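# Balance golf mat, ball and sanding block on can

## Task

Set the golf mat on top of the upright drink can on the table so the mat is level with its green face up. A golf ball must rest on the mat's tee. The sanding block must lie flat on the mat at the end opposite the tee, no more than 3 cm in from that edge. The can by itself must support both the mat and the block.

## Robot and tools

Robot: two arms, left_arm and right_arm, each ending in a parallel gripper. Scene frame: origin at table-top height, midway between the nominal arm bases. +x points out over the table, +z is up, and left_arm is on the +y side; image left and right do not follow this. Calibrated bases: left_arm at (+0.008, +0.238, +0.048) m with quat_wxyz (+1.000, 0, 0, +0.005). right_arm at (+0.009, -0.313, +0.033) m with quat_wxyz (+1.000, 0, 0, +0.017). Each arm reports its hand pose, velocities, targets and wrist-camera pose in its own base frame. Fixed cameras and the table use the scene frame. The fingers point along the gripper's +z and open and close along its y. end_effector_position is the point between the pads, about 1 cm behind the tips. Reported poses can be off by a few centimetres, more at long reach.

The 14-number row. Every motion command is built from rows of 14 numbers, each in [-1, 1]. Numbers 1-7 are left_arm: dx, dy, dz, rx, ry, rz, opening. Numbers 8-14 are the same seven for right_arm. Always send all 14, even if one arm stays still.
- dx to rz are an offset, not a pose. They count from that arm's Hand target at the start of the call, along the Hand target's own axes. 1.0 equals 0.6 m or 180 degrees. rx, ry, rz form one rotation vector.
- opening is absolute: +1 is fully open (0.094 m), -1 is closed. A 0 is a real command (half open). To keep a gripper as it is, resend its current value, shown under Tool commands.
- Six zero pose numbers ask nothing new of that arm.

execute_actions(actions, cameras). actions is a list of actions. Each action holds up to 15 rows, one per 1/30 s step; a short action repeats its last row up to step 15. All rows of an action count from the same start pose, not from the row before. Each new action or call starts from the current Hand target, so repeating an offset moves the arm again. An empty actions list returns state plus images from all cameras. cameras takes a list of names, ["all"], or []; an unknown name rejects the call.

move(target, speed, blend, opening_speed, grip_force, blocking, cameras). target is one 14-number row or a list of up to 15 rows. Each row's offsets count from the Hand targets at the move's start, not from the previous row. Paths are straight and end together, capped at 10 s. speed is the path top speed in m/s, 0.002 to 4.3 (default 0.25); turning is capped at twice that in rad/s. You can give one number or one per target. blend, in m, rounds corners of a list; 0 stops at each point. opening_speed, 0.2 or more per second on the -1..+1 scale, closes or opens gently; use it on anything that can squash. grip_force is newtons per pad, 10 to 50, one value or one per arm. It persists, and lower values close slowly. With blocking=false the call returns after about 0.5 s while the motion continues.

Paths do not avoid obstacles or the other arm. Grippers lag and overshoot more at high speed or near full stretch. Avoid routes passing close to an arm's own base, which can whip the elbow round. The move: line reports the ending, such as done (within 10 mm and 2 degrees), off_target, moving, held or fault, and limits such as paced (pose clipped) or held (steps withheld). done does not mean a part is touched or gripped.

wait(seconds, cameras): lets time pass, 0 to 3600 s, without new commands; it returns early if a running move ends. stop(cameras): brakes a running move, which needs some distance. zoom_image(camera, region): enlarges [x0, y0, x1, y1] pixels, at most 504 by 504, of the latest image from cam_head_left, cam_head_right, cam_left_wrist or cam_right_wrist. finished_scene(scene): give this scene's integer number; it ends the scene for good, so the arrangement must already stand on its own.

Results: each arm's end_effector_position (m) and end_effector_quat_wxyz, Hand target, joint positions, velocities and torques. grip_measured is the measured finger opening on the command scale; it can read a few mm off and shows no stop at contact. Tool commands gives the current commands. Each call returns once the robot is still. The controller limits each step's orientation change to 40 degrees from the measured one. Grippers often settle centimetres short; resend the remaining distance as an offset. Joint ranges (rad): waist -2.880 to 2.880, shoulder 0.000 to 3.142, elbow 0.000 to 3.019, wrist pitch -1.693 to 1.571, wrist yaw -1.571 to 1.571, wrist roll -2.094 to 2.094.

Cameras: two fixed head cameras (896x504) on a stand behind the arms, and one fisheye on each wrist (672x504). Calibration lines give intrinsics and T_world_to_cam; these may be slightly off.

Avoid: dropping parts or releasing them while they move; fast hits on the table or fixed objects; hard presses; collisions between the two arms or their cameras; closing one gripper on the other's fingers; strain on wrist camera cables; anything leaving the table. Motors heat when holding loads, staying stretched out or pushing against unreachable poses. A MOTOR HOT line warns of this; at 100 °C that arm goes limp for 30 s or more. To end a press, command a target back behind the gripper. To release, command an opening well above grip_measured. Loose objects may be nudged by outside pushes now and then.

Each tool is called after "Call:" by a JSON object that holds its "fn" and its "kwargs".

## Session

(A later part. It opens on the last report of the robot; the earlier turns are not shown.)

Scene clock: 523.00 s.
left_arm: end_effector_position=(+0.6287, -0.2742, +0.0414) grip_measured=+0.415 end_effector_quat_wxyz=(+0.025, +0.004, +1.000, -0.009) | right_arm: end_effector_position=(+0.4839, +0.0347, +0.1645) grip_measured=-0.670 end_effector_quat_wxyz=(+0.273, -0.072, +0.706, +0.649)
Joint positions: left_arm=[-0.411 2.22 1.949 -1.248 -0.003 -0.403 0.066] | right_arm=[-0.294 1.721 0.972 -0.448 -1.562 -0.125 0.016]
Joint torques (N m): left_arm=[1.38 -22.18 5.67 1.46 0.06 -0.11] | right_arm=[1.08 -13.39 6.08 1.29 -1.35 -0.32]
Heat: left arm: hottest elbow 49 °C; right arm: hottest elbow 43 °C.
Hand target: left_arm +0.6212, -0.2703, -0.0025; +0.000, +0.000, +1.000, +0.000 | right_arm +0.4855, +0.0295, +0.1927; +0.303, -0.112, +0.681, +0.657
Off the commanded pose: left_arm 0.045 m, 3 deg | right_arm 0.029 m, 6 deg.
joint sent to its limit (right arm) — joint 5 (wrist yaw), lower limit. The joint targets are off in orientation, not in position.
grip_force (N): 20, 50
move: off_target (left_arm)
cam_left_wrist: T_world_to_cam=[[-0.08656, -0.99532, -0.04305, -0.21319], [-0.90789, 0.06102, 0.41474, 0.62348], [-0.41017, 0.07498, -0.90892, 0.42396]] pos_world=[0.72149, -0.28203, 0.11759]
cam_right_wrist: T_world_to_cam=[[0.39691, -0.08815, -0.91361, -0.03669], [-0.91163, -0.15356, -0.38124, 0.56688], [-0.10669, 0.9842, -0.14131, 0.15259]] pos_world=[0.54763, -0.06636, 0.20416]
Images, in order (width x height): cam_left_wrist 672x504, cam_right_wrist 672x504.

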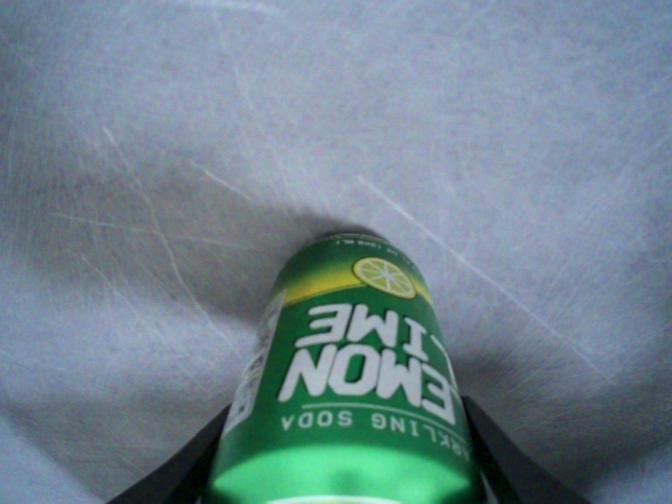

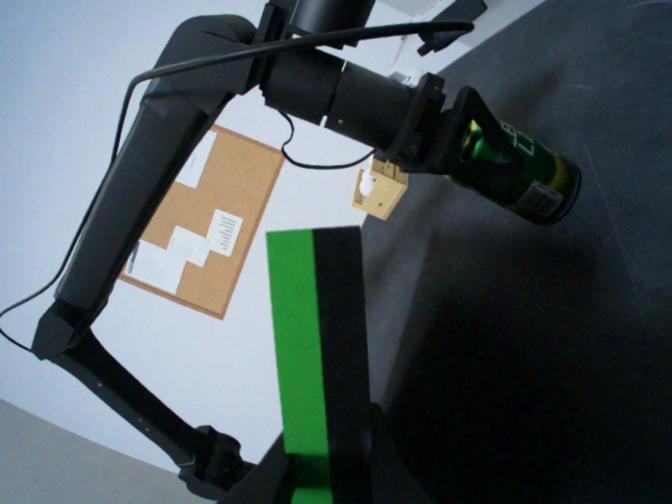

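Call:
{"fn": "move", "kwargs": {"target": [0,0,-0.055,0,0,0,0.34, 0,0,0,0,0,0,-0.85], "speed": 0.05}}

Call:
{"fn": "move", "kwargs": {"target": [0,0,0,0,0,0,1.0, 0,0,0,0,0,0,-0.85], "opening_speed": 0.4, "cameras": ["cam_left_wrist"]}}

Scene clock: 525.43 s.
left_arm: end_effector_position=(+0.6240, -0.2725, +0.0422) grip_measured=+0.415 end_effector_quat_wxyz=(+0.016, +0.004, +1.000, -0.006) | right_arm: end_effector_position=(+0.4839, +0.0347, +0.1645) grip_measured=-0.670 end_effector_quat_wxyz=(+0.273, -0.072, +0.706, +0.649)
Joint positions: left_arm=[-0.411 2.218 1.949 -1.268 -0.001 -0.403 0.066] | right_arm=[-0.294 1.721 0.972 -0.448 -1.562 -0.125 0.016]
Joint torques (N m): left_arm=[1.38 -24.41 8.72 -0.54 0.01 -0.1] | right_arm=[0.79 -14.21 6.23 1.33 -1.34 -0.43]
Heat: left arm: hottest elbow 48 °C; right arm: hottest elbow 43 °C.
Hand target: left_arm +0.6212, -0.2703, +0.0304; +0.000, +0.000, +1.000, +0.000 | right_arm +0.4855, +0.0295, +0.1927; +0.303, -0.112, +0.681, +0.657
Off the commanded pose: left_arm 0.012 m, 2 deg | right_arm 0.029 m, 6 deg.
joint sent to its limit (right arm) — joint 5 (wrist yaw), lower limit. The joint targets are off in orientation, not in position.
grip_force (N): 20, 50
move: off_target (left_arm)

Scene clock: 527.40 s.
left_arm: end_effector_position=(+0.6215, -0.2716, +0.0406) grip_measured=+0.997 end_effector_quat_wxyz=(+0.010, +0.004, +1.000, -0.004) | right_arm: end_effector_position=(+0.4839, +0.0347, +0.1645) grip_measured=-0.670 end_effector_quat_wxyz=(+0.273, -0.072, +0.706, +0.649)
Joint positions: left_arm=[-0.411 2.221 1.949 -1.278 0 -0.403 0.094] | right_arm=[-0.294 1.721 0.972 -0.448 -1.562 -0.125 0.016]
Joint torques (N m): left_arm=[1.32 -24.7 8.68 -0.21 -0.03 -0.11] | right_arm=[0.67 -13.45 6.23 1.44 -1.32 -0.39]
Heat: left arm: hottest elbow 48 °C; right arm: hottest elbow 43 °C.
Hand target: left_arm +0.6212, -0.2703, +0.0306; +0.000, +0.000, +1.000, +0.000 | right_arm +0.4855, +0.0295, +0.1927; +0.303, -0.112, +0.681, +0.657
Off the commanded pose: left_arm 0.010 m, 1 deg | right_arm 0.029 m, 6 deg.
joint sent to its limit (right arm) — joint 5 (wrist yaw), lower limit. The joint targets are off in orientation, not in position.
grip_force (N): 20, 50
move: done
cam_left_wrist: T_world_to_cam=[[-0.08761, -0.99486, -0.05084, -0.2101], [-0.89525, 0.05625, 0.442, 0.60691], [-0.43686, 0.08424, -0.89558, 0.43862]] pos_world=[0.71654, -0.28011, 0.11389]

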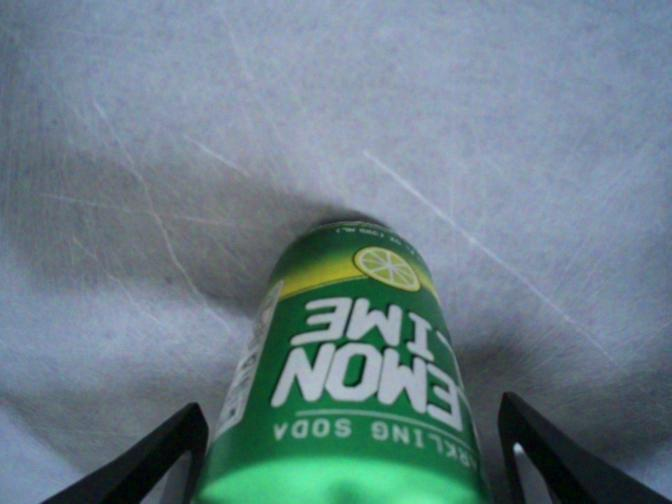

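Call:
{"fn": "move", "kwargs": {"target": [0,0,-0.24,0,0,0,1.0, 0,0,0,0,0,0,-0.85], "speed": 0.15, "cameras": ["cam_left_wrist"]}}

Scene clock: 529.93 s.
left_arm: end_effector_position=(+0.6114, -0.2672, +0.1604) grip_measured=+0.998 end_effector_quat_wxyz=(-0.014, +0.004, +1.000, +0.006) | right_arm: end_effector_position=(+0.4839, +0.0347, +0.1645) grip_measured=-0.670 end_effector_quat_wxyz=(+0.273, -0.072, +0.706, +0.649)
Joint positions: left_arm=[-0.411 2.176 2.188 -1.615 0 -0.403 0.094] | right_arm=[-0.294 1.721 0.972 -0.448 -1.562 -0.125 0.016]
Joint torques (N m): left_arm=[1.44 -25.76 11.86 -0.29 -0.02 -0.11] | right_arm=[1.26 -13.92 6.19 1.43 -1.34 -0.39]
Heat: left arm: hottest elbow 48 °C; right arm: hottest elbow 43 °C.
Hand target: left_arm +0.6213, -0.2704, +0.1745; +0.000, +0.000, +1.000, +0.000 | right_arm +0.4855, +0.0295, +0.1927; +0.303, -0.112, +0.681, +0.657
Off the commanded pose: left_arm 0.017 m, 2 deg | right_arm 0.029 m, 6 deg.
joint sent to its limit (right arm) — joint 5 (wrist yaw), lower limit. The joint targets are off in orientation, not in position.
grip_force (N): 20, 50
move: off_target (left_arm)
cam_left_wrist: T_world_to_cam=[[-0.0905, -0.99362, -0.06738, -0.19575], [-0.87306, 0.0466, 0.48538, 0.52158], [-0.47914, 0.10275, -0.8717, 0.56812]] pos_world=[0.70986, -0.27718, 0.22888]

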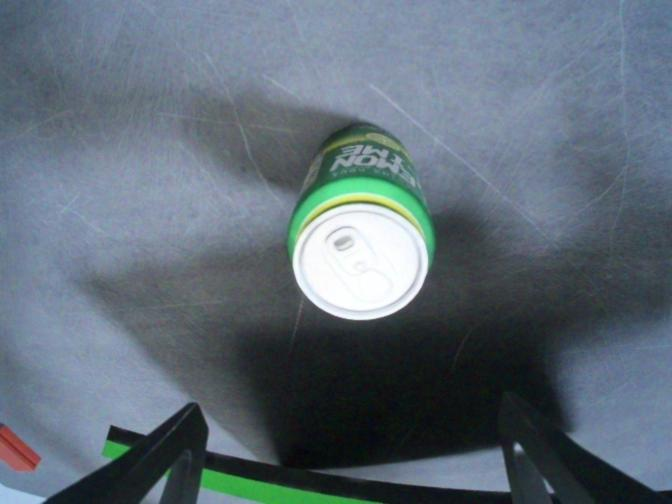

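Call:
{"fn": "move", "kwargs": {"target": [0.08,0.55,-0.05,0,0,0,0.2, 0.048,-0.007,-0.011,-0.052,-0.027,-0.035,-0.85], "speed": [0.15], "cameras": ["cam_left_wrist","cam_head_left","cam_right_wrist"]}}

Scene clock: 540.10 s.
left_arm: end_effector_position=(+0.5749, +0.0615, +0.2006) grip_measured=+0.202 end_effector_quat_wxyz=(-0.006, -0.006, +1.000, +0.000) | right_arm: end_effector_position=(+0.4648, +0.0260, +0.1590) grip_measured=-0.670 end_effector_quat_wxyz=(+0.312, -0.093, +0.697, +0.639)
Joint positions: left_arm=[0.107 1.874 1.814 -1.522 -0.001 0.096 0.056] | right_arm=[-0.326 1.691 0.889 -0.311 -1.582 -0.129 0.016]
Joint torques (N m): left_arm=[1.26 -22.89 7.47 0.49 0.08 0.04] | right_arm=[1.32 -12.22 5.05 2.28 -0.63 -0.72]
Heat: left arm: hottest elbow 48 °C; right arm: hottest elbow 43 °C.
Hand target: left_arm +0.5732, +0.0597, +0.2046; +0.000, +0.000, +1.000, +0.000 | right_arm +0.4633, +0.0298, +0.1728; +0.357, -0.146, +0.605, +0.697
Off the commanded pose: left_arm 0.005 m, 1 deg | right_arm 0.014 m, 15 deg.
joint sent to its limit (right arm) — joint 5 (wrist yaw), lower limit. The joint targets are off in orientation, not in position.
grip_force (N): 20, 50
move: off_target (right_arm)
cam_left_wrist: T_world_to_cam=[[-0.06995, -0.99596, -0.05632, 0.11636], [-0.88186, 0.03535, 0.47019, 0.46363], [-0.4663, 0.08256, -0.88077, 0.5475]] pos_world=[0.67229, 0.0543, 0.27078]
cam_right_wrist: T_world_to_cam=[[0.47376, -0.10645, -0.8742, -0.07642], [-0.87787, -0.13597, -0.45919, 0.54229], [-0.06998, 0.98498, -0.15787, 0.14395]] pos_world=[0.52234, -0.07618, 0.20493]
Images, in order (width x height): cam_head_left 896x504, cam_left_wrist 672x504, cam_right_wrist 672x504.

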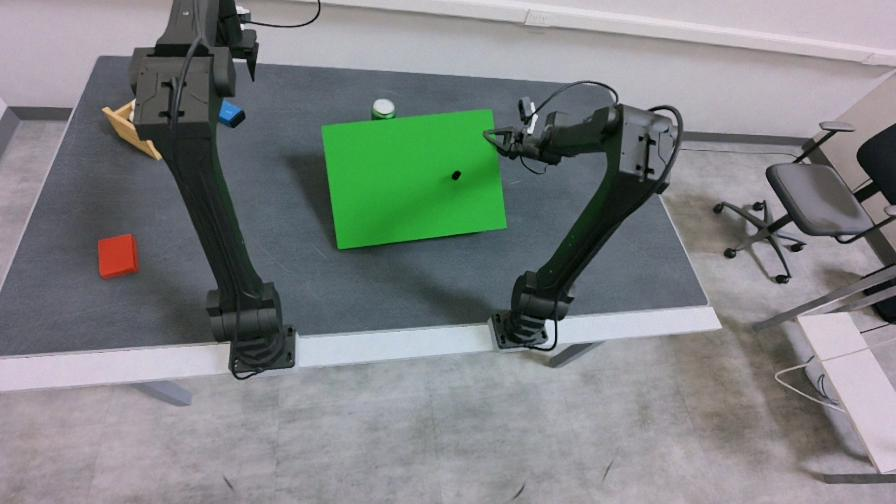

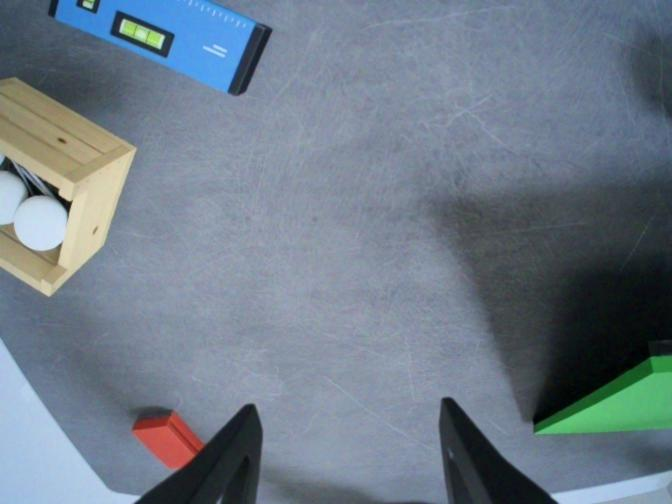

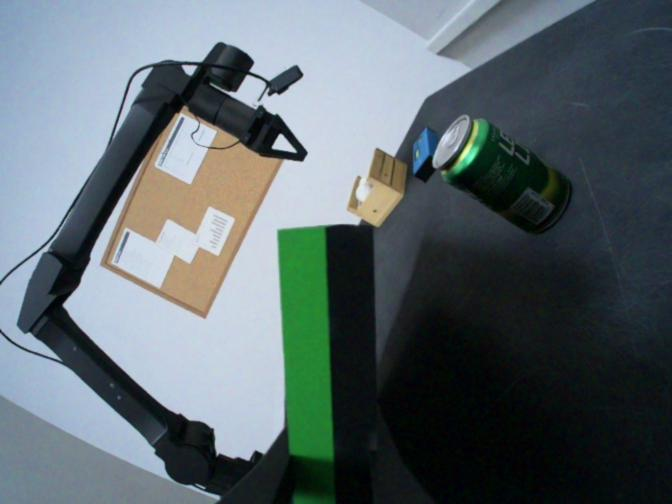

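Call:
{"fn": "move", "kwargs": {"target": [0,0,0,0,0,0,0.2, 0.0235,0.0225,-0.008,0.07,0.025,-0.0084,-0.85], "speed": [0.06], "cameras": ["cam_head_left","cam_right_wrist","cam_head_right"]}}

Scene clock: 550.17 s.
left_arm: end_effector_position=(+0.5749, +0.0615, +0.2006) grip_measured=+0.202 end_effector_quat_wxyz=(-0.006, -0.006, +1.000, +0.000) | right_arm: end_effector_position=(+0.4439, +0.0276, +0.1602) grip_measured=-0.670 end_effector_quat_wxyz=(+0.324, -0.098, +0.696, +0.633)
Joint positions: left_arm=[0.107 1.874 1.814 -1.522 -0.001 0.096 0.056] | right_arm=[-0.339 1.641 0.817 -0.256 -1.584 -0.121 0.016]
Joint torques (N m): left_arm=[1.14 -23.18 7.41 0.53 0.07 0.04] | right_arm=[2.08 -11.4 4.81 2.14 -0.51 -0.74]
Heat: left arm: hottest elbow 48 °C; right arm: hottest elbow 43 °C.
Hand target: left_arm +0.5732, +0.0597, +0.2046; +0.000, +0.000, +1.000, +0.000 | right_arm +0.4432, +0.0297, +0.1728; +0.356, -0.141, +0.689, +0.615
Off the commanded pose: left_arm 0.005 m, 1 deg | right_arm 0.013 m, 7 deg.
joint read past its limit (right arm) — joint 5 (wrist yaw), lower limit.
joint sent to its limit (right arm) — joint 5 (wrist yaw), lower limit. The joint targets still meet the commanded pose.
grip_force (N): 20, 50
move: off_target (right_arm)
cam_right_wrist: T_world_to_cam=[[0.49404, -0.11764, -0.86145, -0.0761], [-0.86772, -0.12901, -0.48002, 0.52324], [-0.05466, 0.98464, -0.16581, 0.13562]] pos_world=[0.49904, -0.07498, 0.20809]
Images, in order (width x height): cam_head_left 896x504, cam_head_right 896x504, cam_right_wrist 672x504.

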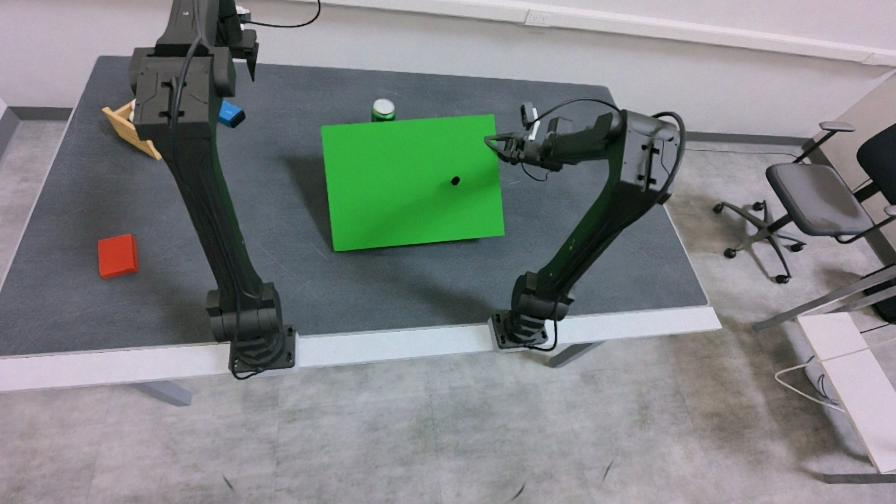

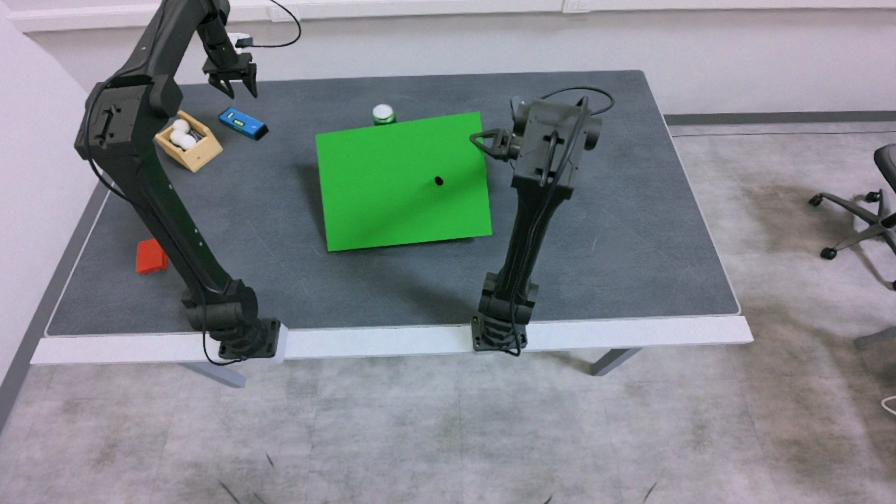

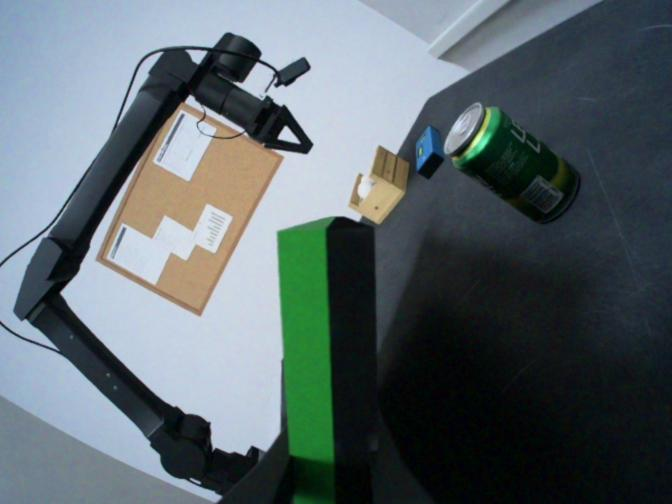

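Call:
{"fn": "move", "kwargs": {"target": [0,0,0,0,0,0,0.2, 0,0.02,0,0,0,-0.067,-0.85], "speed": [0.06], "cameras": ["cam_head_left","cam_right_wrist"]}}

Scene clock: 554.33 s.
left_arm: end_effector_position=(+0.5749, +0.0615, +0.2006) grip_measured=+0.202 end_effector_quat_wxyz=(-0.006, -0.006, +1.000, +0.000) | right_arm: end_effector_position=(+0.4358, +0.0296, +0.1697) grip_measured=-0.670 end_effector_quat_wxyz=(+0.365, -0.145, +0.688, +0.610)
Joint positions: left_arm=[0.107 1.874 1.814 -1.522 -0.001 0.096 0.056] | right_arm=[-0.341 1.593 0.753 0.002 -1.585 -0.016 0.016]
Joint torques (N m): left_arm=[1.2 -22.89 7.47 0.44 0.06 0.05] | right_arm=[1.49 -10.64 4.92 2.97 -0.47 -1.42]
Heat: left arm: hottest elbow 48 °C; right arm: hottest elbow 43 °C.
Hand target: left_arm +0.5732, +0.0597, +0.2046; +0.000, +0.000, +1.000, +0.000 | right_arm +0.4356, +0.0322, +0.1817; +0.419, -0.212, +0.671, +0.574
Off the commanded pose: left_arm 0.005 m, 1 deg | right_arm 0.012 m, 11 deg.
joint read past its limit (right arm) — joint 5 (wrist yaw), lower limit.
joint sent to its limit (right arm) — joint 5 (wrist yaw), lower limit. The joint targets still meet the commanded pose.
grip_force (N): 20, 50
move: off_target (right_arm)
cam_right_wrist: T_world_to_cam=[[0.59941, -0.15561, -0.78517, -0.12127], [-0.79989, -0.15292, -0.58034, 0.50927], [-0.02976, 0.97591, -0.21613, 0.13267]] pos_world=[0.484, -0.07046, 0.22901]

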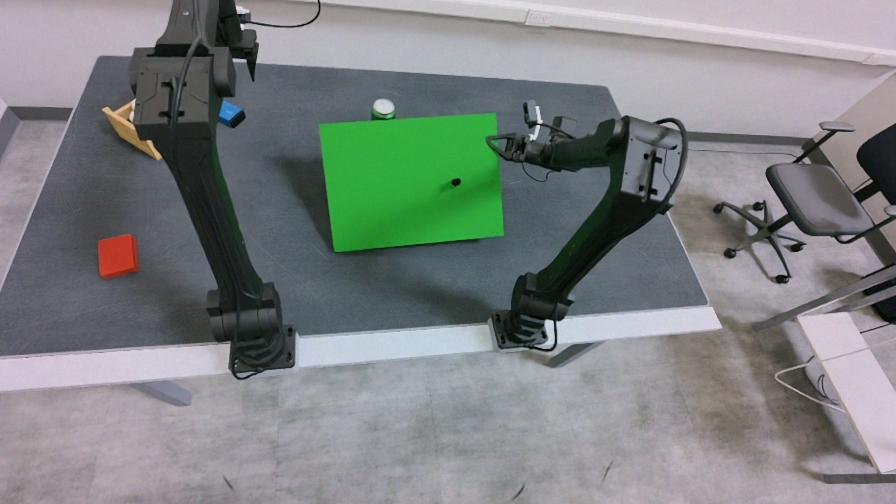

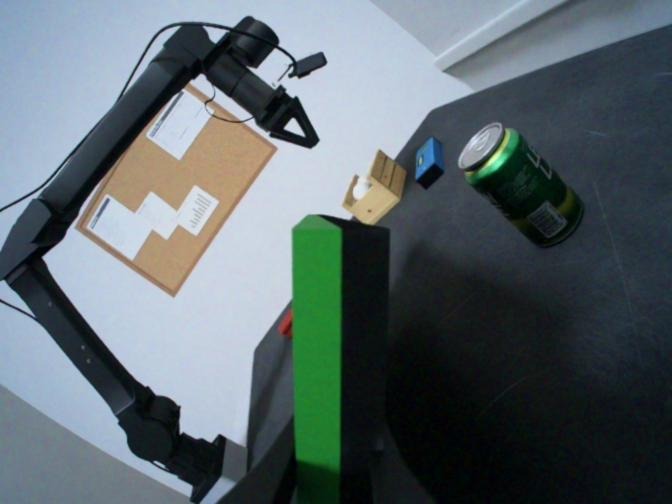

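Call:
{"fn": "move", "kwargs": {"target": [-0.093,-0.315,0.067,0.537,-0.1742,0.0552,0.4, 0,0,0,0,0,0,-0.85], "speed": [0.12], "grip_force": 50, "cameras": ["cam_left_wrist","cam_head_left","cam_head_right","cam_right_wrist"]}}

Scene clock: 590.40 s.
left_arm: end_effector_position=(+0.6183, -0.1250, +0.1688) grip_measured=+0.398 end_effector_quat_wxyz=(+0.175, +0.120, +0.696, -0.686) | right_arm: end_effector_position=(+0.4319, +0.0308, +0.1770) grip_measured=-0.670 end_effector_quat_wxyz=(+0.371, -0.156, +0.689, +0.603)
Joint positions: left_arm=[0.081 2.015 1.409 -0.279 1.574 -0.265 0.066] | right_arm=[-0.341 1.622 0.656 0.767 -1.584 0.599 0.016]
Joint torques (N m): left_arm=[0.67 -20.31 9.87 1.5 0.86 0.15] | right_arm=[1.73 -8.47 5.24 3.75 -0.03 -1.24]
Heat: left arm: hottest elbow 46 °C; right arm: hottest elbow 42 °C.
Hand target: left_arm +0.6291, -0.1293, +0.1644; +0.239, +0.076, +0.629, -0.736 | right_arm +0.4355, +0.0321, +0.1816; +0.418, -0.210, +0.672, +0.574
Off the commanded pose: left_arm 0.012 m, 13 deg | right_arm 0.006 m, 9 deg.
joint read past its limit (right arm) — joint 5 (wrist yaw), lower limit.
joint sent to its limit (left arm) — joint 5 (wrist yaw), upper limit. The joint targets are off in orientation, not in position.
move: off_target (left_arm)
cam_left_wrist: T_world_to_cam=[[-0.47385, -0.09266, 0.87572, 0.13706], [-0.82471, 0.39536, -0.40441, 0.68082], [-0.30875, -0.91384, -0.26376, 0.22909]] pos_world=[0.69716, -0.04711, 0.21573]
cam_right_wrist: T_world_to_cam=[[0.61706, -0.16568, -0.76928, -0.12326], [-0.78641, -0.16477, -0.59532, 0.50773], [-0.02812, 0.97232, -0.23197, 0.13509]] pos_world=[0.47914, -0.06812, 0.23878]

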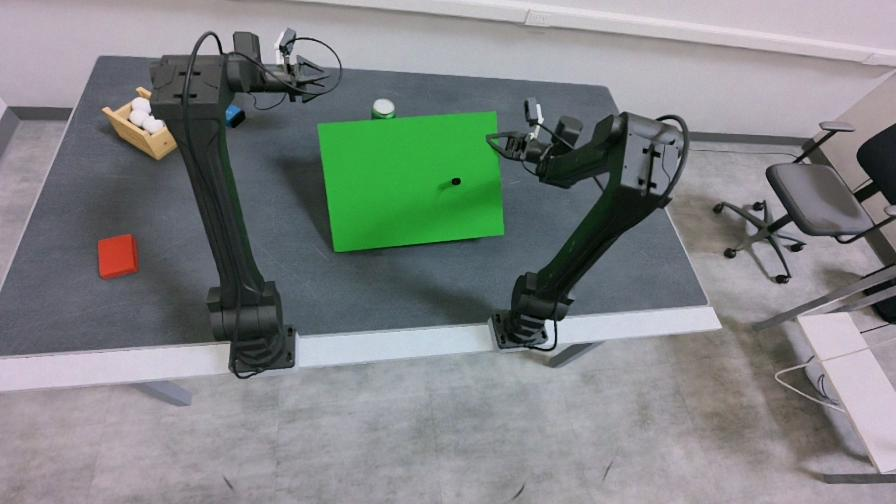

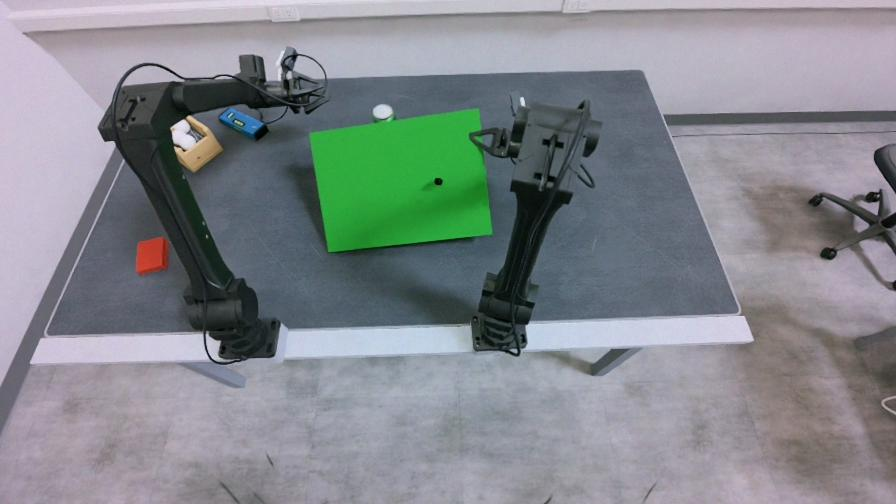

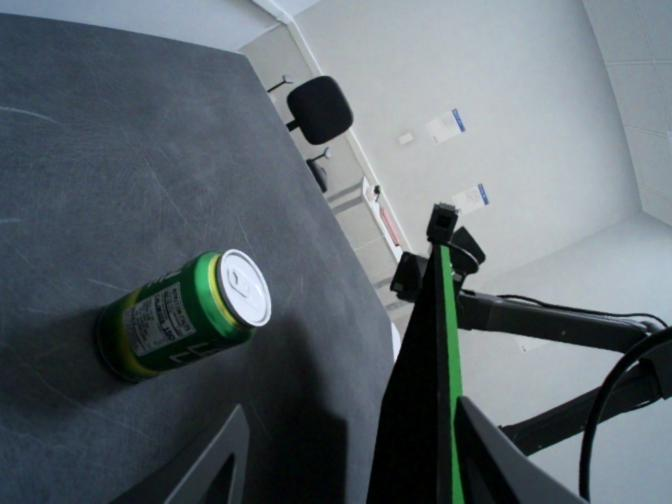

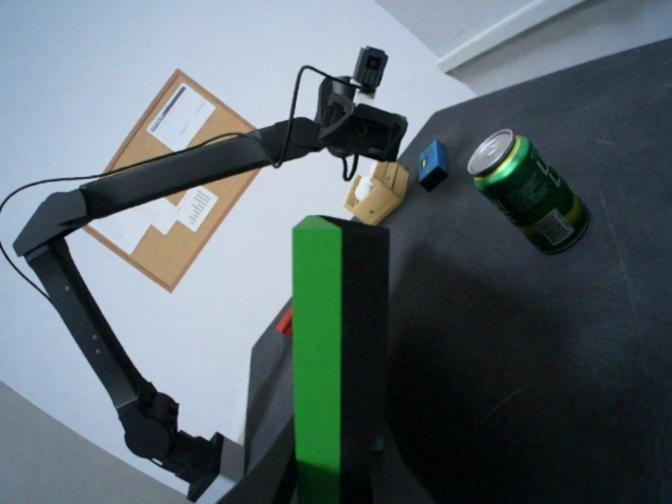

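Call:
{"fn": "execute_actions", "kwargs": {"actions": []}}

Scene clock: 595.43 s.
left_arm: end_effector_position=(+0.6183, -0.1250, +0.1688) grip_measured=+0.398 end_effector_quat_wxyz=(+0.175, +0.120, +0.696, -0.686) | right_arm: end_effector_position=(+0.4319, +0.0308, +0.1770) grip_measured=-0.670 end_effector_quat_wxyz=(+0.371, -0.156, +0.689, +0.603)
Joint positions: left_arm=[0.081 2.015 1.409 -0.279 1.574 -0.265 0.066] | right_arm=[-0.341 1.622 0.656 0.767 -1.584 0.599 0.016]
Joint velocities: within noise
Joint torques (N m): left_arm=[0.97 -20.07 9.85 1.48 0.85 0.13] | right_arm=[1.79 -7.18 5.19 3.77 -0.06 -1.29]
Heat: left arm: hottest elbow 46 °C; right arm: hottest elbow 42 °C.
Hand target: left_arm +0.6291, -0.1293, +0.1644; +0.239, +0.076, +0.629, -0.736 | right_arm +0.4355, +0.0321, +0.1816; +0.418, -0.210, +0.672, +0.574
Tool commands: left_gripper/opening=+0.4 right_gripper/opening=-0.85
Off the commanded pose: left_arm 0.012 m, 13 deg | right_arm 0.006 m, 9 deg.
joint read past its limit (right arm) — joint 5 (wrist yaw), lower limit.
camera_calibration:
cam_left_wrist: T_world_to_cam=[[-0.47385, -0.09266, 0.87572, 0.13706], [-0.82471, 0.39536, -0.40441, 0.68082], [-0.30875, -0.91384, -0.26376, 0.22909]] pos_world=[0.69716, -0.04711, 0.21573]
cam_right_wrist: T_world_to_cam=[[0.61706, -0.16568, -0.76928, -0.12326], [-0.78641, -0.16477, -0.59532, 0.50773], [-0.02812, 0.97232, -0.23197, 0.13509]] pos_world=[0.47914, -0.06812, 0.23878]

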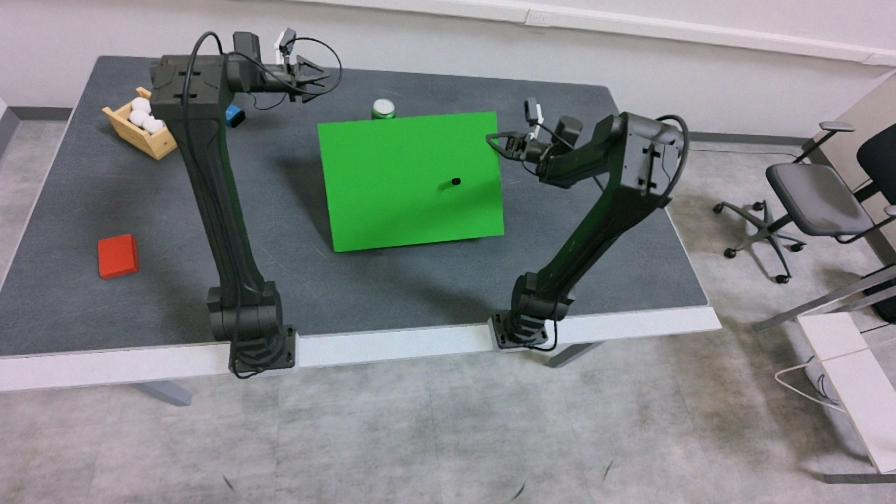

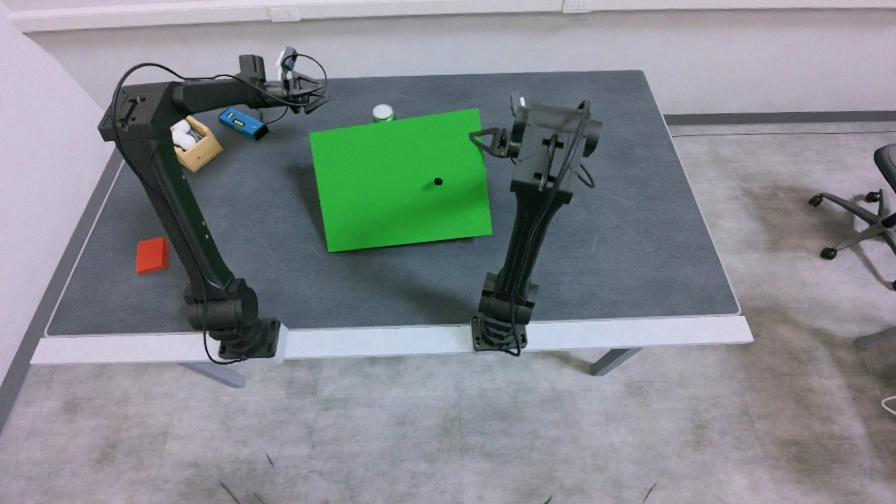

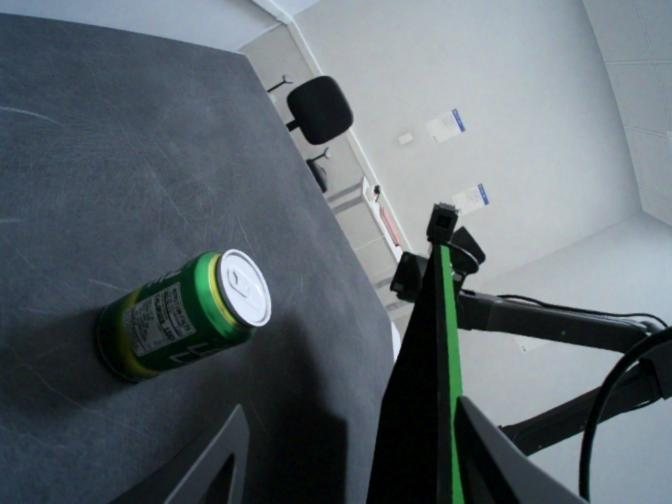

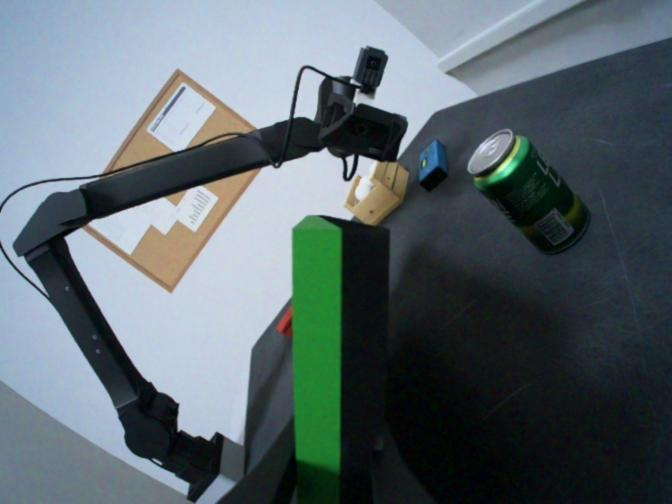

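Call:
{"fn": "zoom_image", "kwargs": {"camera": "cam_left_wrist", "region": [200, 180, 560, 504]}}

Scaled by 1.400 from the camera's image (finer frame: 960x720).

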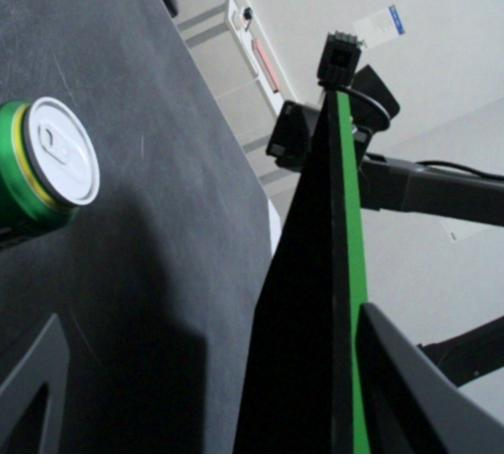

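Call:
{"fn": "move", "kwargs": {"target": [0.1598,0.0158,-0.0328,-0.0396,0.063,0.0086,0.4,0,0,0,0,0,0,-0.85], "speed": 0.12, "cameras": ["cam_left_wrist"]}}

Scene clock: 618.30 s.
left_arm: end_effector_position=(+0.5486, -0.1317, +0.1077) grip_measured=+0.398 end_effector_quat_wxyz=(+0.184, +0.130, +0.694, -0.684) | right_arm: end_effector_position=(+0.4322, +0.0307, +0.1769) grip_measured=-0.670 end_effector_quat_wxyz=(+0.371, -0.156, +0.689, +0.603)
Joint positions: left_arm=[0.079 1.987 1.17 -0.211 1.574 -0.095 0.066] | right_arm=[-0.341 1.638 0.651 0.877 -1.584 0.686 0.016]
Joint torques (N m): left_arm=[1.03 -21.71 5.55 1.39 0.73 0.14] | right_arm=[1.85 -7.65 5.01 3.69 0.05 -1.25]
Heat: left arm: hottest elbow 46 °C; right arm: hottest elbow 41 °C.
Hand target: left_arm +0.5457, -0.1360, +0.1125; +0.190, +0.141, +0.693, -0.681 | right_arm +0.4356, +0.0321, +0.1817; +0.418, -0.210, +0.672, +0.574
Off the commanded pose: left_arm 0.007 m, 2 deg | right_arm 0.006 m, 9 deg.
joint read past its limit (right arm) — joint 5 (wrist yaw), lower limit.
move: done
cam_left_wrist: T_world_to_cam=[[-0.49778, -0.09399, 0.8622, 0.17145], [-0.81283, 0.39732, -0.42596, 0.59726], [-0.30253, -0.91285, -0.27418, 0.18324]] pos_world=[0.62625, -0.05391, 0.15683]

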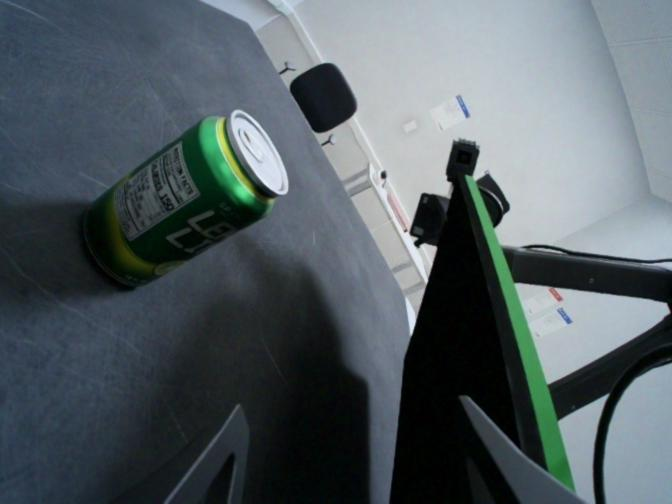

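Call:
{"fn": "wait", "kwargs": {"seconds": 0.1, "cameras": ["all"]}}

Call:
{"fn": "zoom_image", "kwargs": {"camera": "cam_head_left", "region": [290, 80, 530, 270]}}

Call:
{"fn": "zoom_image", "kwargs": {"camera": "cam_head_right", "region": [280, 80, 520, 270]}}

Scene clock: 624.57 s.
left_arm: end_effector_position=(+0.5486, -0.1317, +0.1077) grip_measured=+0.398 end_effector_quat_wxyz=(+0.184, +0.130, +0.694, -0.684) | right_arm: end_effector_position=(+0.4322, +0.0307, +0.1769) grip_measured=-0.670 end_effector_quat_wxyz=(+0.370, -0.156, +0.689, +0.603)
Joint positions: left_arm=[0.079 1.987 1.17 -0.211 1.574 -0.095 0.066] | right_arm=[-0.341 1.638 0.651 0.877 -1.584 0.686 0.016]
Joint torques (N m): left_arm=[0.91 -21.71 5.52 1.42 0.73 0.14] | right_arm=[1.73 -7.77 5.24 3.75 0 -1.24]
Heat: left arm: hottest elbow 45 °C; right arm: hottest elbow 41 °C.
Hand target: left_arm +0.5457, -0.1360, +0.1125; +0.190, +0.141, +0.693, -0.681 | right_arm +0.4356, +0.0321, +0.1817; +0.418, -0.210, +0.672, +0.574
Tool commands: left_gripper/opening=+0.4 right_gripper/opening=-0.85
Off the commanded pose: left_arm 0.007 m, 1 deg | right_arm 0.006 m, 9 deg.
joint read past its limit (right arm) — joint 5 (wrist yaw), lower limit.
wait: 0.10 s; at rest from the start
cam_left_wrist: T_world_to_cam=[[-0.49811, -0.09398, 0.86201, 0.17154], [-0.81266, 0.39732, -0.42628, 0.5972], [-0.30243, -0.91286, -0.27428, 0.1831]] pos_world=[0.62615, -0.05401, 0.15693]
cam_right_wrist: T_world_to_cam=[[0.61677, -0.16669, -0.76929, -0.12338], [-0.78665, -0.16531, -0.59486, 0.50792], [-0.02802, 0.97205, -0.23308, 0.1354]] pos_world=[0.47944, -0.06821, 0.23878]

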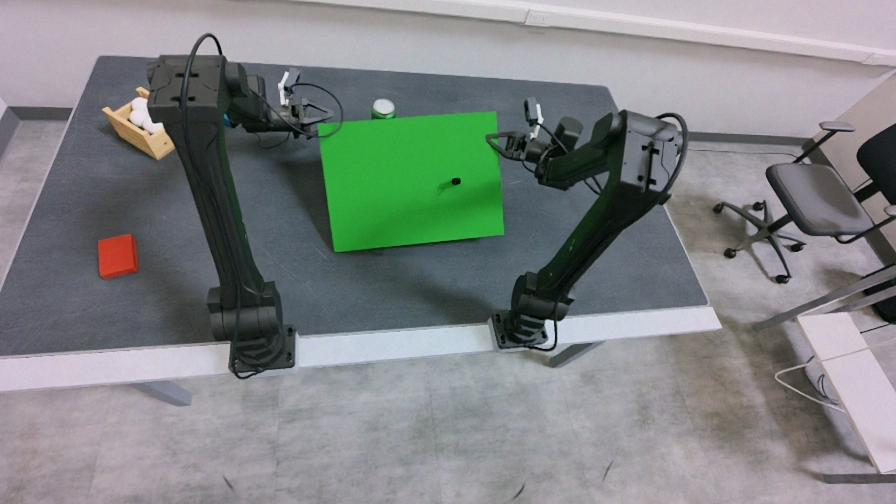

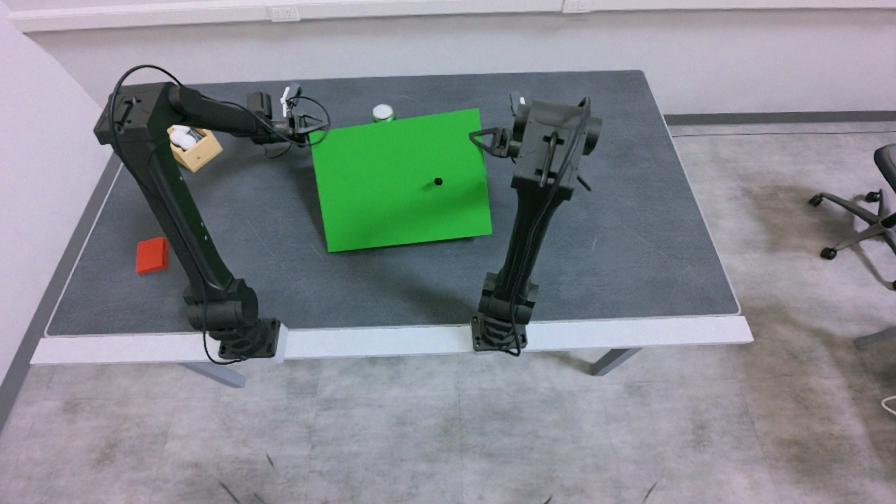

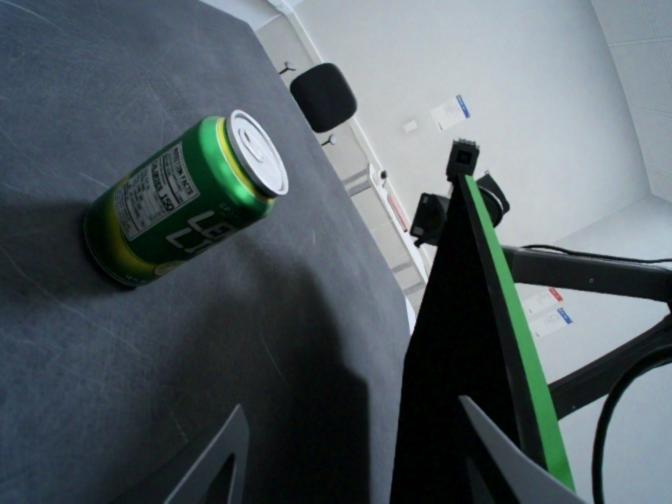

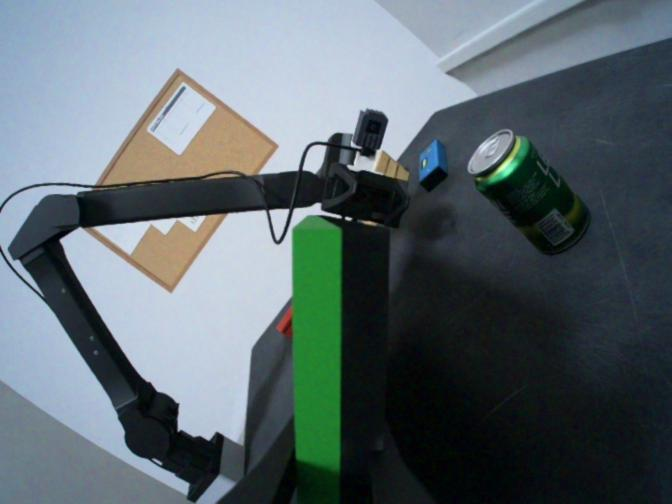

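Scaled by 2.100.

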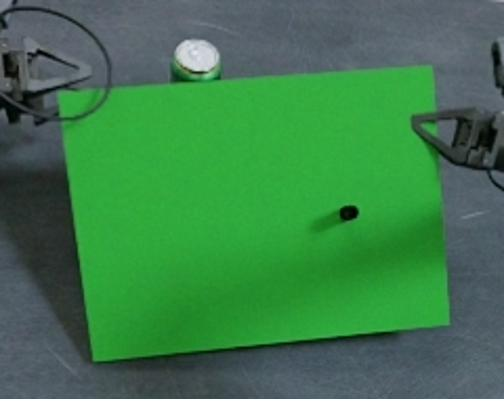

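Scaled by 2.100.

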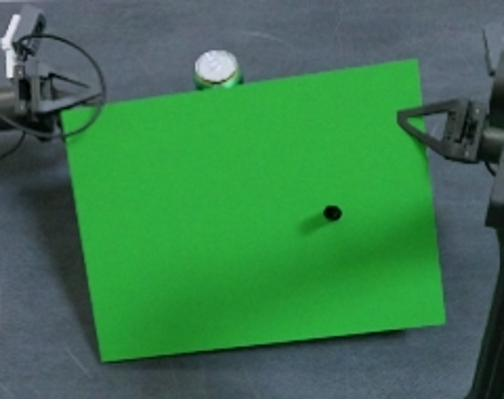

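Call:
{"fn": "move", "kwargs": {"target": [[-0.0817,-0.005,-0.0033,0,0,0.02,0.4,0,0,0,0,0,0,-0.85],[-0.0387,-0.1103,-0.0012,0,0,0.0464,0.4,0,0,0,0,0,0,-0.85]], "speed": 0.12, "blend": 0.02, "cameras": ["cam_left_wrist"]}}

Scene clock: 643.57 s.
left_arm: end_effector_position=(+0.5397, -0.1324, +0.1822) grip_measured=+0.398 end_effector_quat_wxyz=(+0.237, +0.185, +0.682, -0.667) | right_arm: end_effector_position=(+0.4326, +0.0306, +0.1764) grip_measured=-0.670 end_effector_quat_wxyz=(+0.371, -0.156, +0.690, +0.602)
Joint positions: left_arm=[0.079 1.829 1.15 -0.211 1.574 -0.074 0.066] | right_arm=[-0.341 1.659 0.647 0.996 -1.582 0.781 0.016]
Joint torques (N m): left_arm=[0.85 -19.9 6.31 1.46 0.68 0.13] | right_arm=[1.85 -8.06 4.96 3.77 -0.05 -1.21]
Heat: left arm: hottest elbow 44 °C; right arm: hottest elbow 41 °C.
Hand target: left_arm +0.5363, -0.1359, +0.1821; +0.239, +0.192, +0.681, -0.666 | right_arm +0.4356, +0.0321, +0.1817; +0.418, -0.210, +0.672, +0.574
Off the commanded pose: left_arm 0.005 m, 1 deg | right_arm 0.006 m, 9 deg.
move: done
cam_left_wrist: T_world_to_cam=[[-0.62758, -0.10422, 0.77155, 0.18792], [-0.73579, 0.4033, -0.54402, 0.60275], [-0.25447, -0.90912, -0.32978, 0.185]] pos_world=[0.60851, -0.05532, 0.24393]

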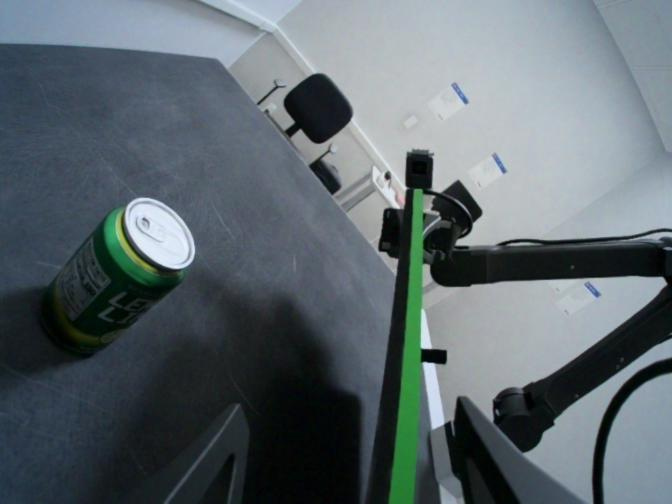

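Call:
{"fn": "zoom_image", "kwargs": {"camera": "cam_left_wrist", "region": [200, 240, 520, 504]}}

Scaled by 1.575 from the camera's image (finer frame: 960x720).

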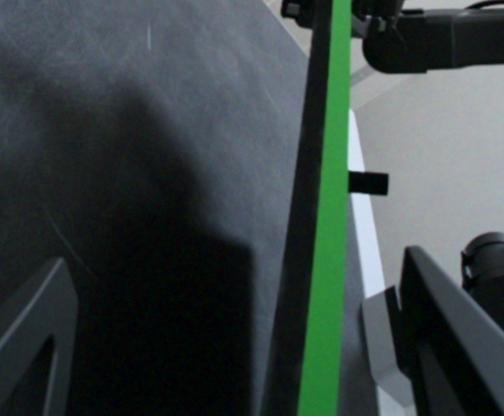

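Call:
{"fn": "move", "kwargs": {"target": [[0,-0.012,0,0,0,0.0222,0.4,0,0,0,0,0,0,-0.85],[0.1633,-0.015,0.0017,0,0,0.0222,0.4,0,0,0,0,0,0,-0.85]], "speed": 0.1, "blend": 0.01, "cameras": ["cam_left_wrist", "cam_head_left"]}}

Call:
{"fn": "zoom_image", "kwargs": {"camera": "cam_left_wrist", "region": [200, 180, 560, 504]}}

Scene clock: 676.93 s.
left_arm: end_effector_position=(+0.4545, -0.1391, +0.1288) grip_measured=+0.398 end_effector_quat_wxyz=(+0.256, +0.204, +0.676, -0.660) | right_arm: end_effector_position=(+0.4327, +0.0306, +0.1760) grip_measured=-0.670 end_effector_quat_wxyz=(+0.370, -0.155, +0.690, +0.602)
Joint positions: left_arm=[0.079 1.77 0.881 -0.141 1.573 0.122 0.066] | right_arm=[-0.341 1.685 0.644 1.137 -1.581 0.894 0.016]
Joint torques (N m): left_arm=[0.91 -17.67 5.14 1.47 0.74 0.11] | right_arm=[1.2 -8.06 4.83 3.79 0.08 -1.21]
Heat: left arm: hottest elbow 42 °C; right arm: hottest elbow 41 °C.
Hand target: left_arm +0.4515, -0.1428, +0.1325; +0.262, +0.215, +0.673, -0.657 | right_arm +0.4355, +0.0321, +0.1816; +0.418, -0.210, +0.672, +0.574
Off the commanded pose: left_arm 0.006 m, 1 deg | right_arm 0.007 m, 9 deg.
move: done
cam_left_wrist: T_world_to_cam=[[-0.67021, -0.10802, 0.73427, 0.19853], [-0.70408, 0.40542, -0.58302, 0.50463], [-0.23471, -0.90773, -0.34776, 0.13311]] pos_world=[0.5196, -0.06232, 0.19473]
Images, in order (width x height): cam_head_left 896x504, cam_left_wrist 672x504.

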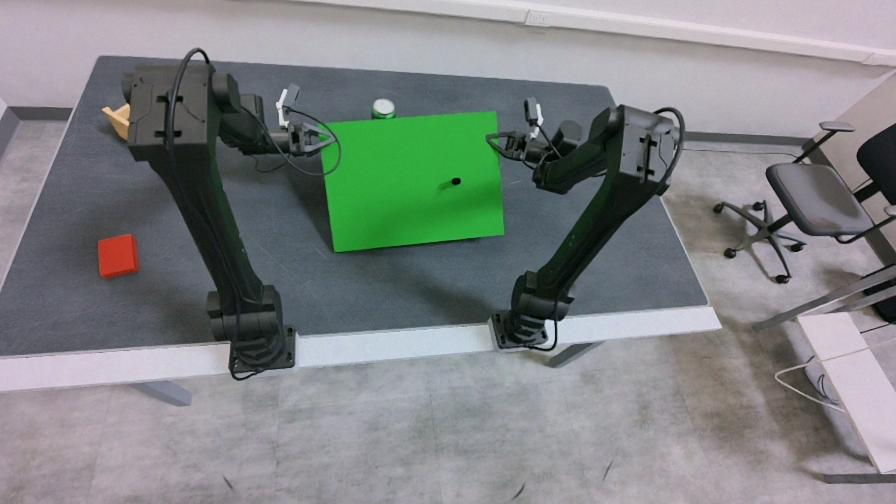

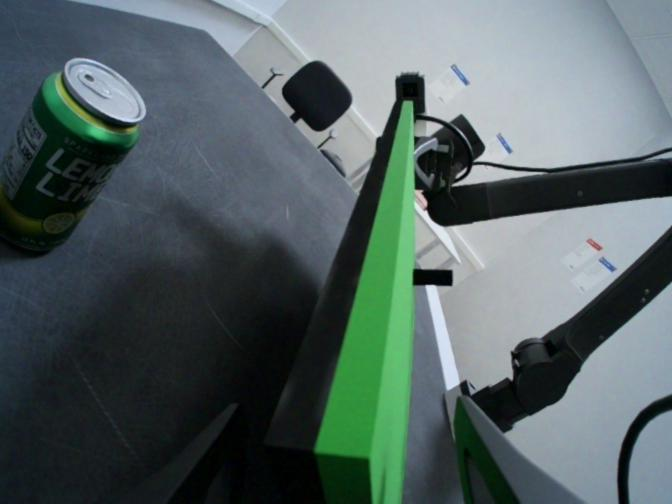

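Scaled by 1.400 from the camera's image (finer frame: 960x720).

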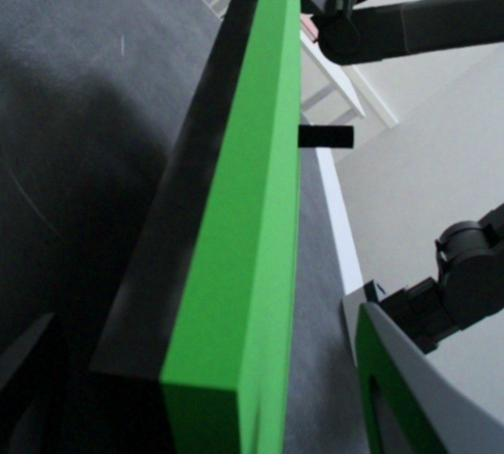

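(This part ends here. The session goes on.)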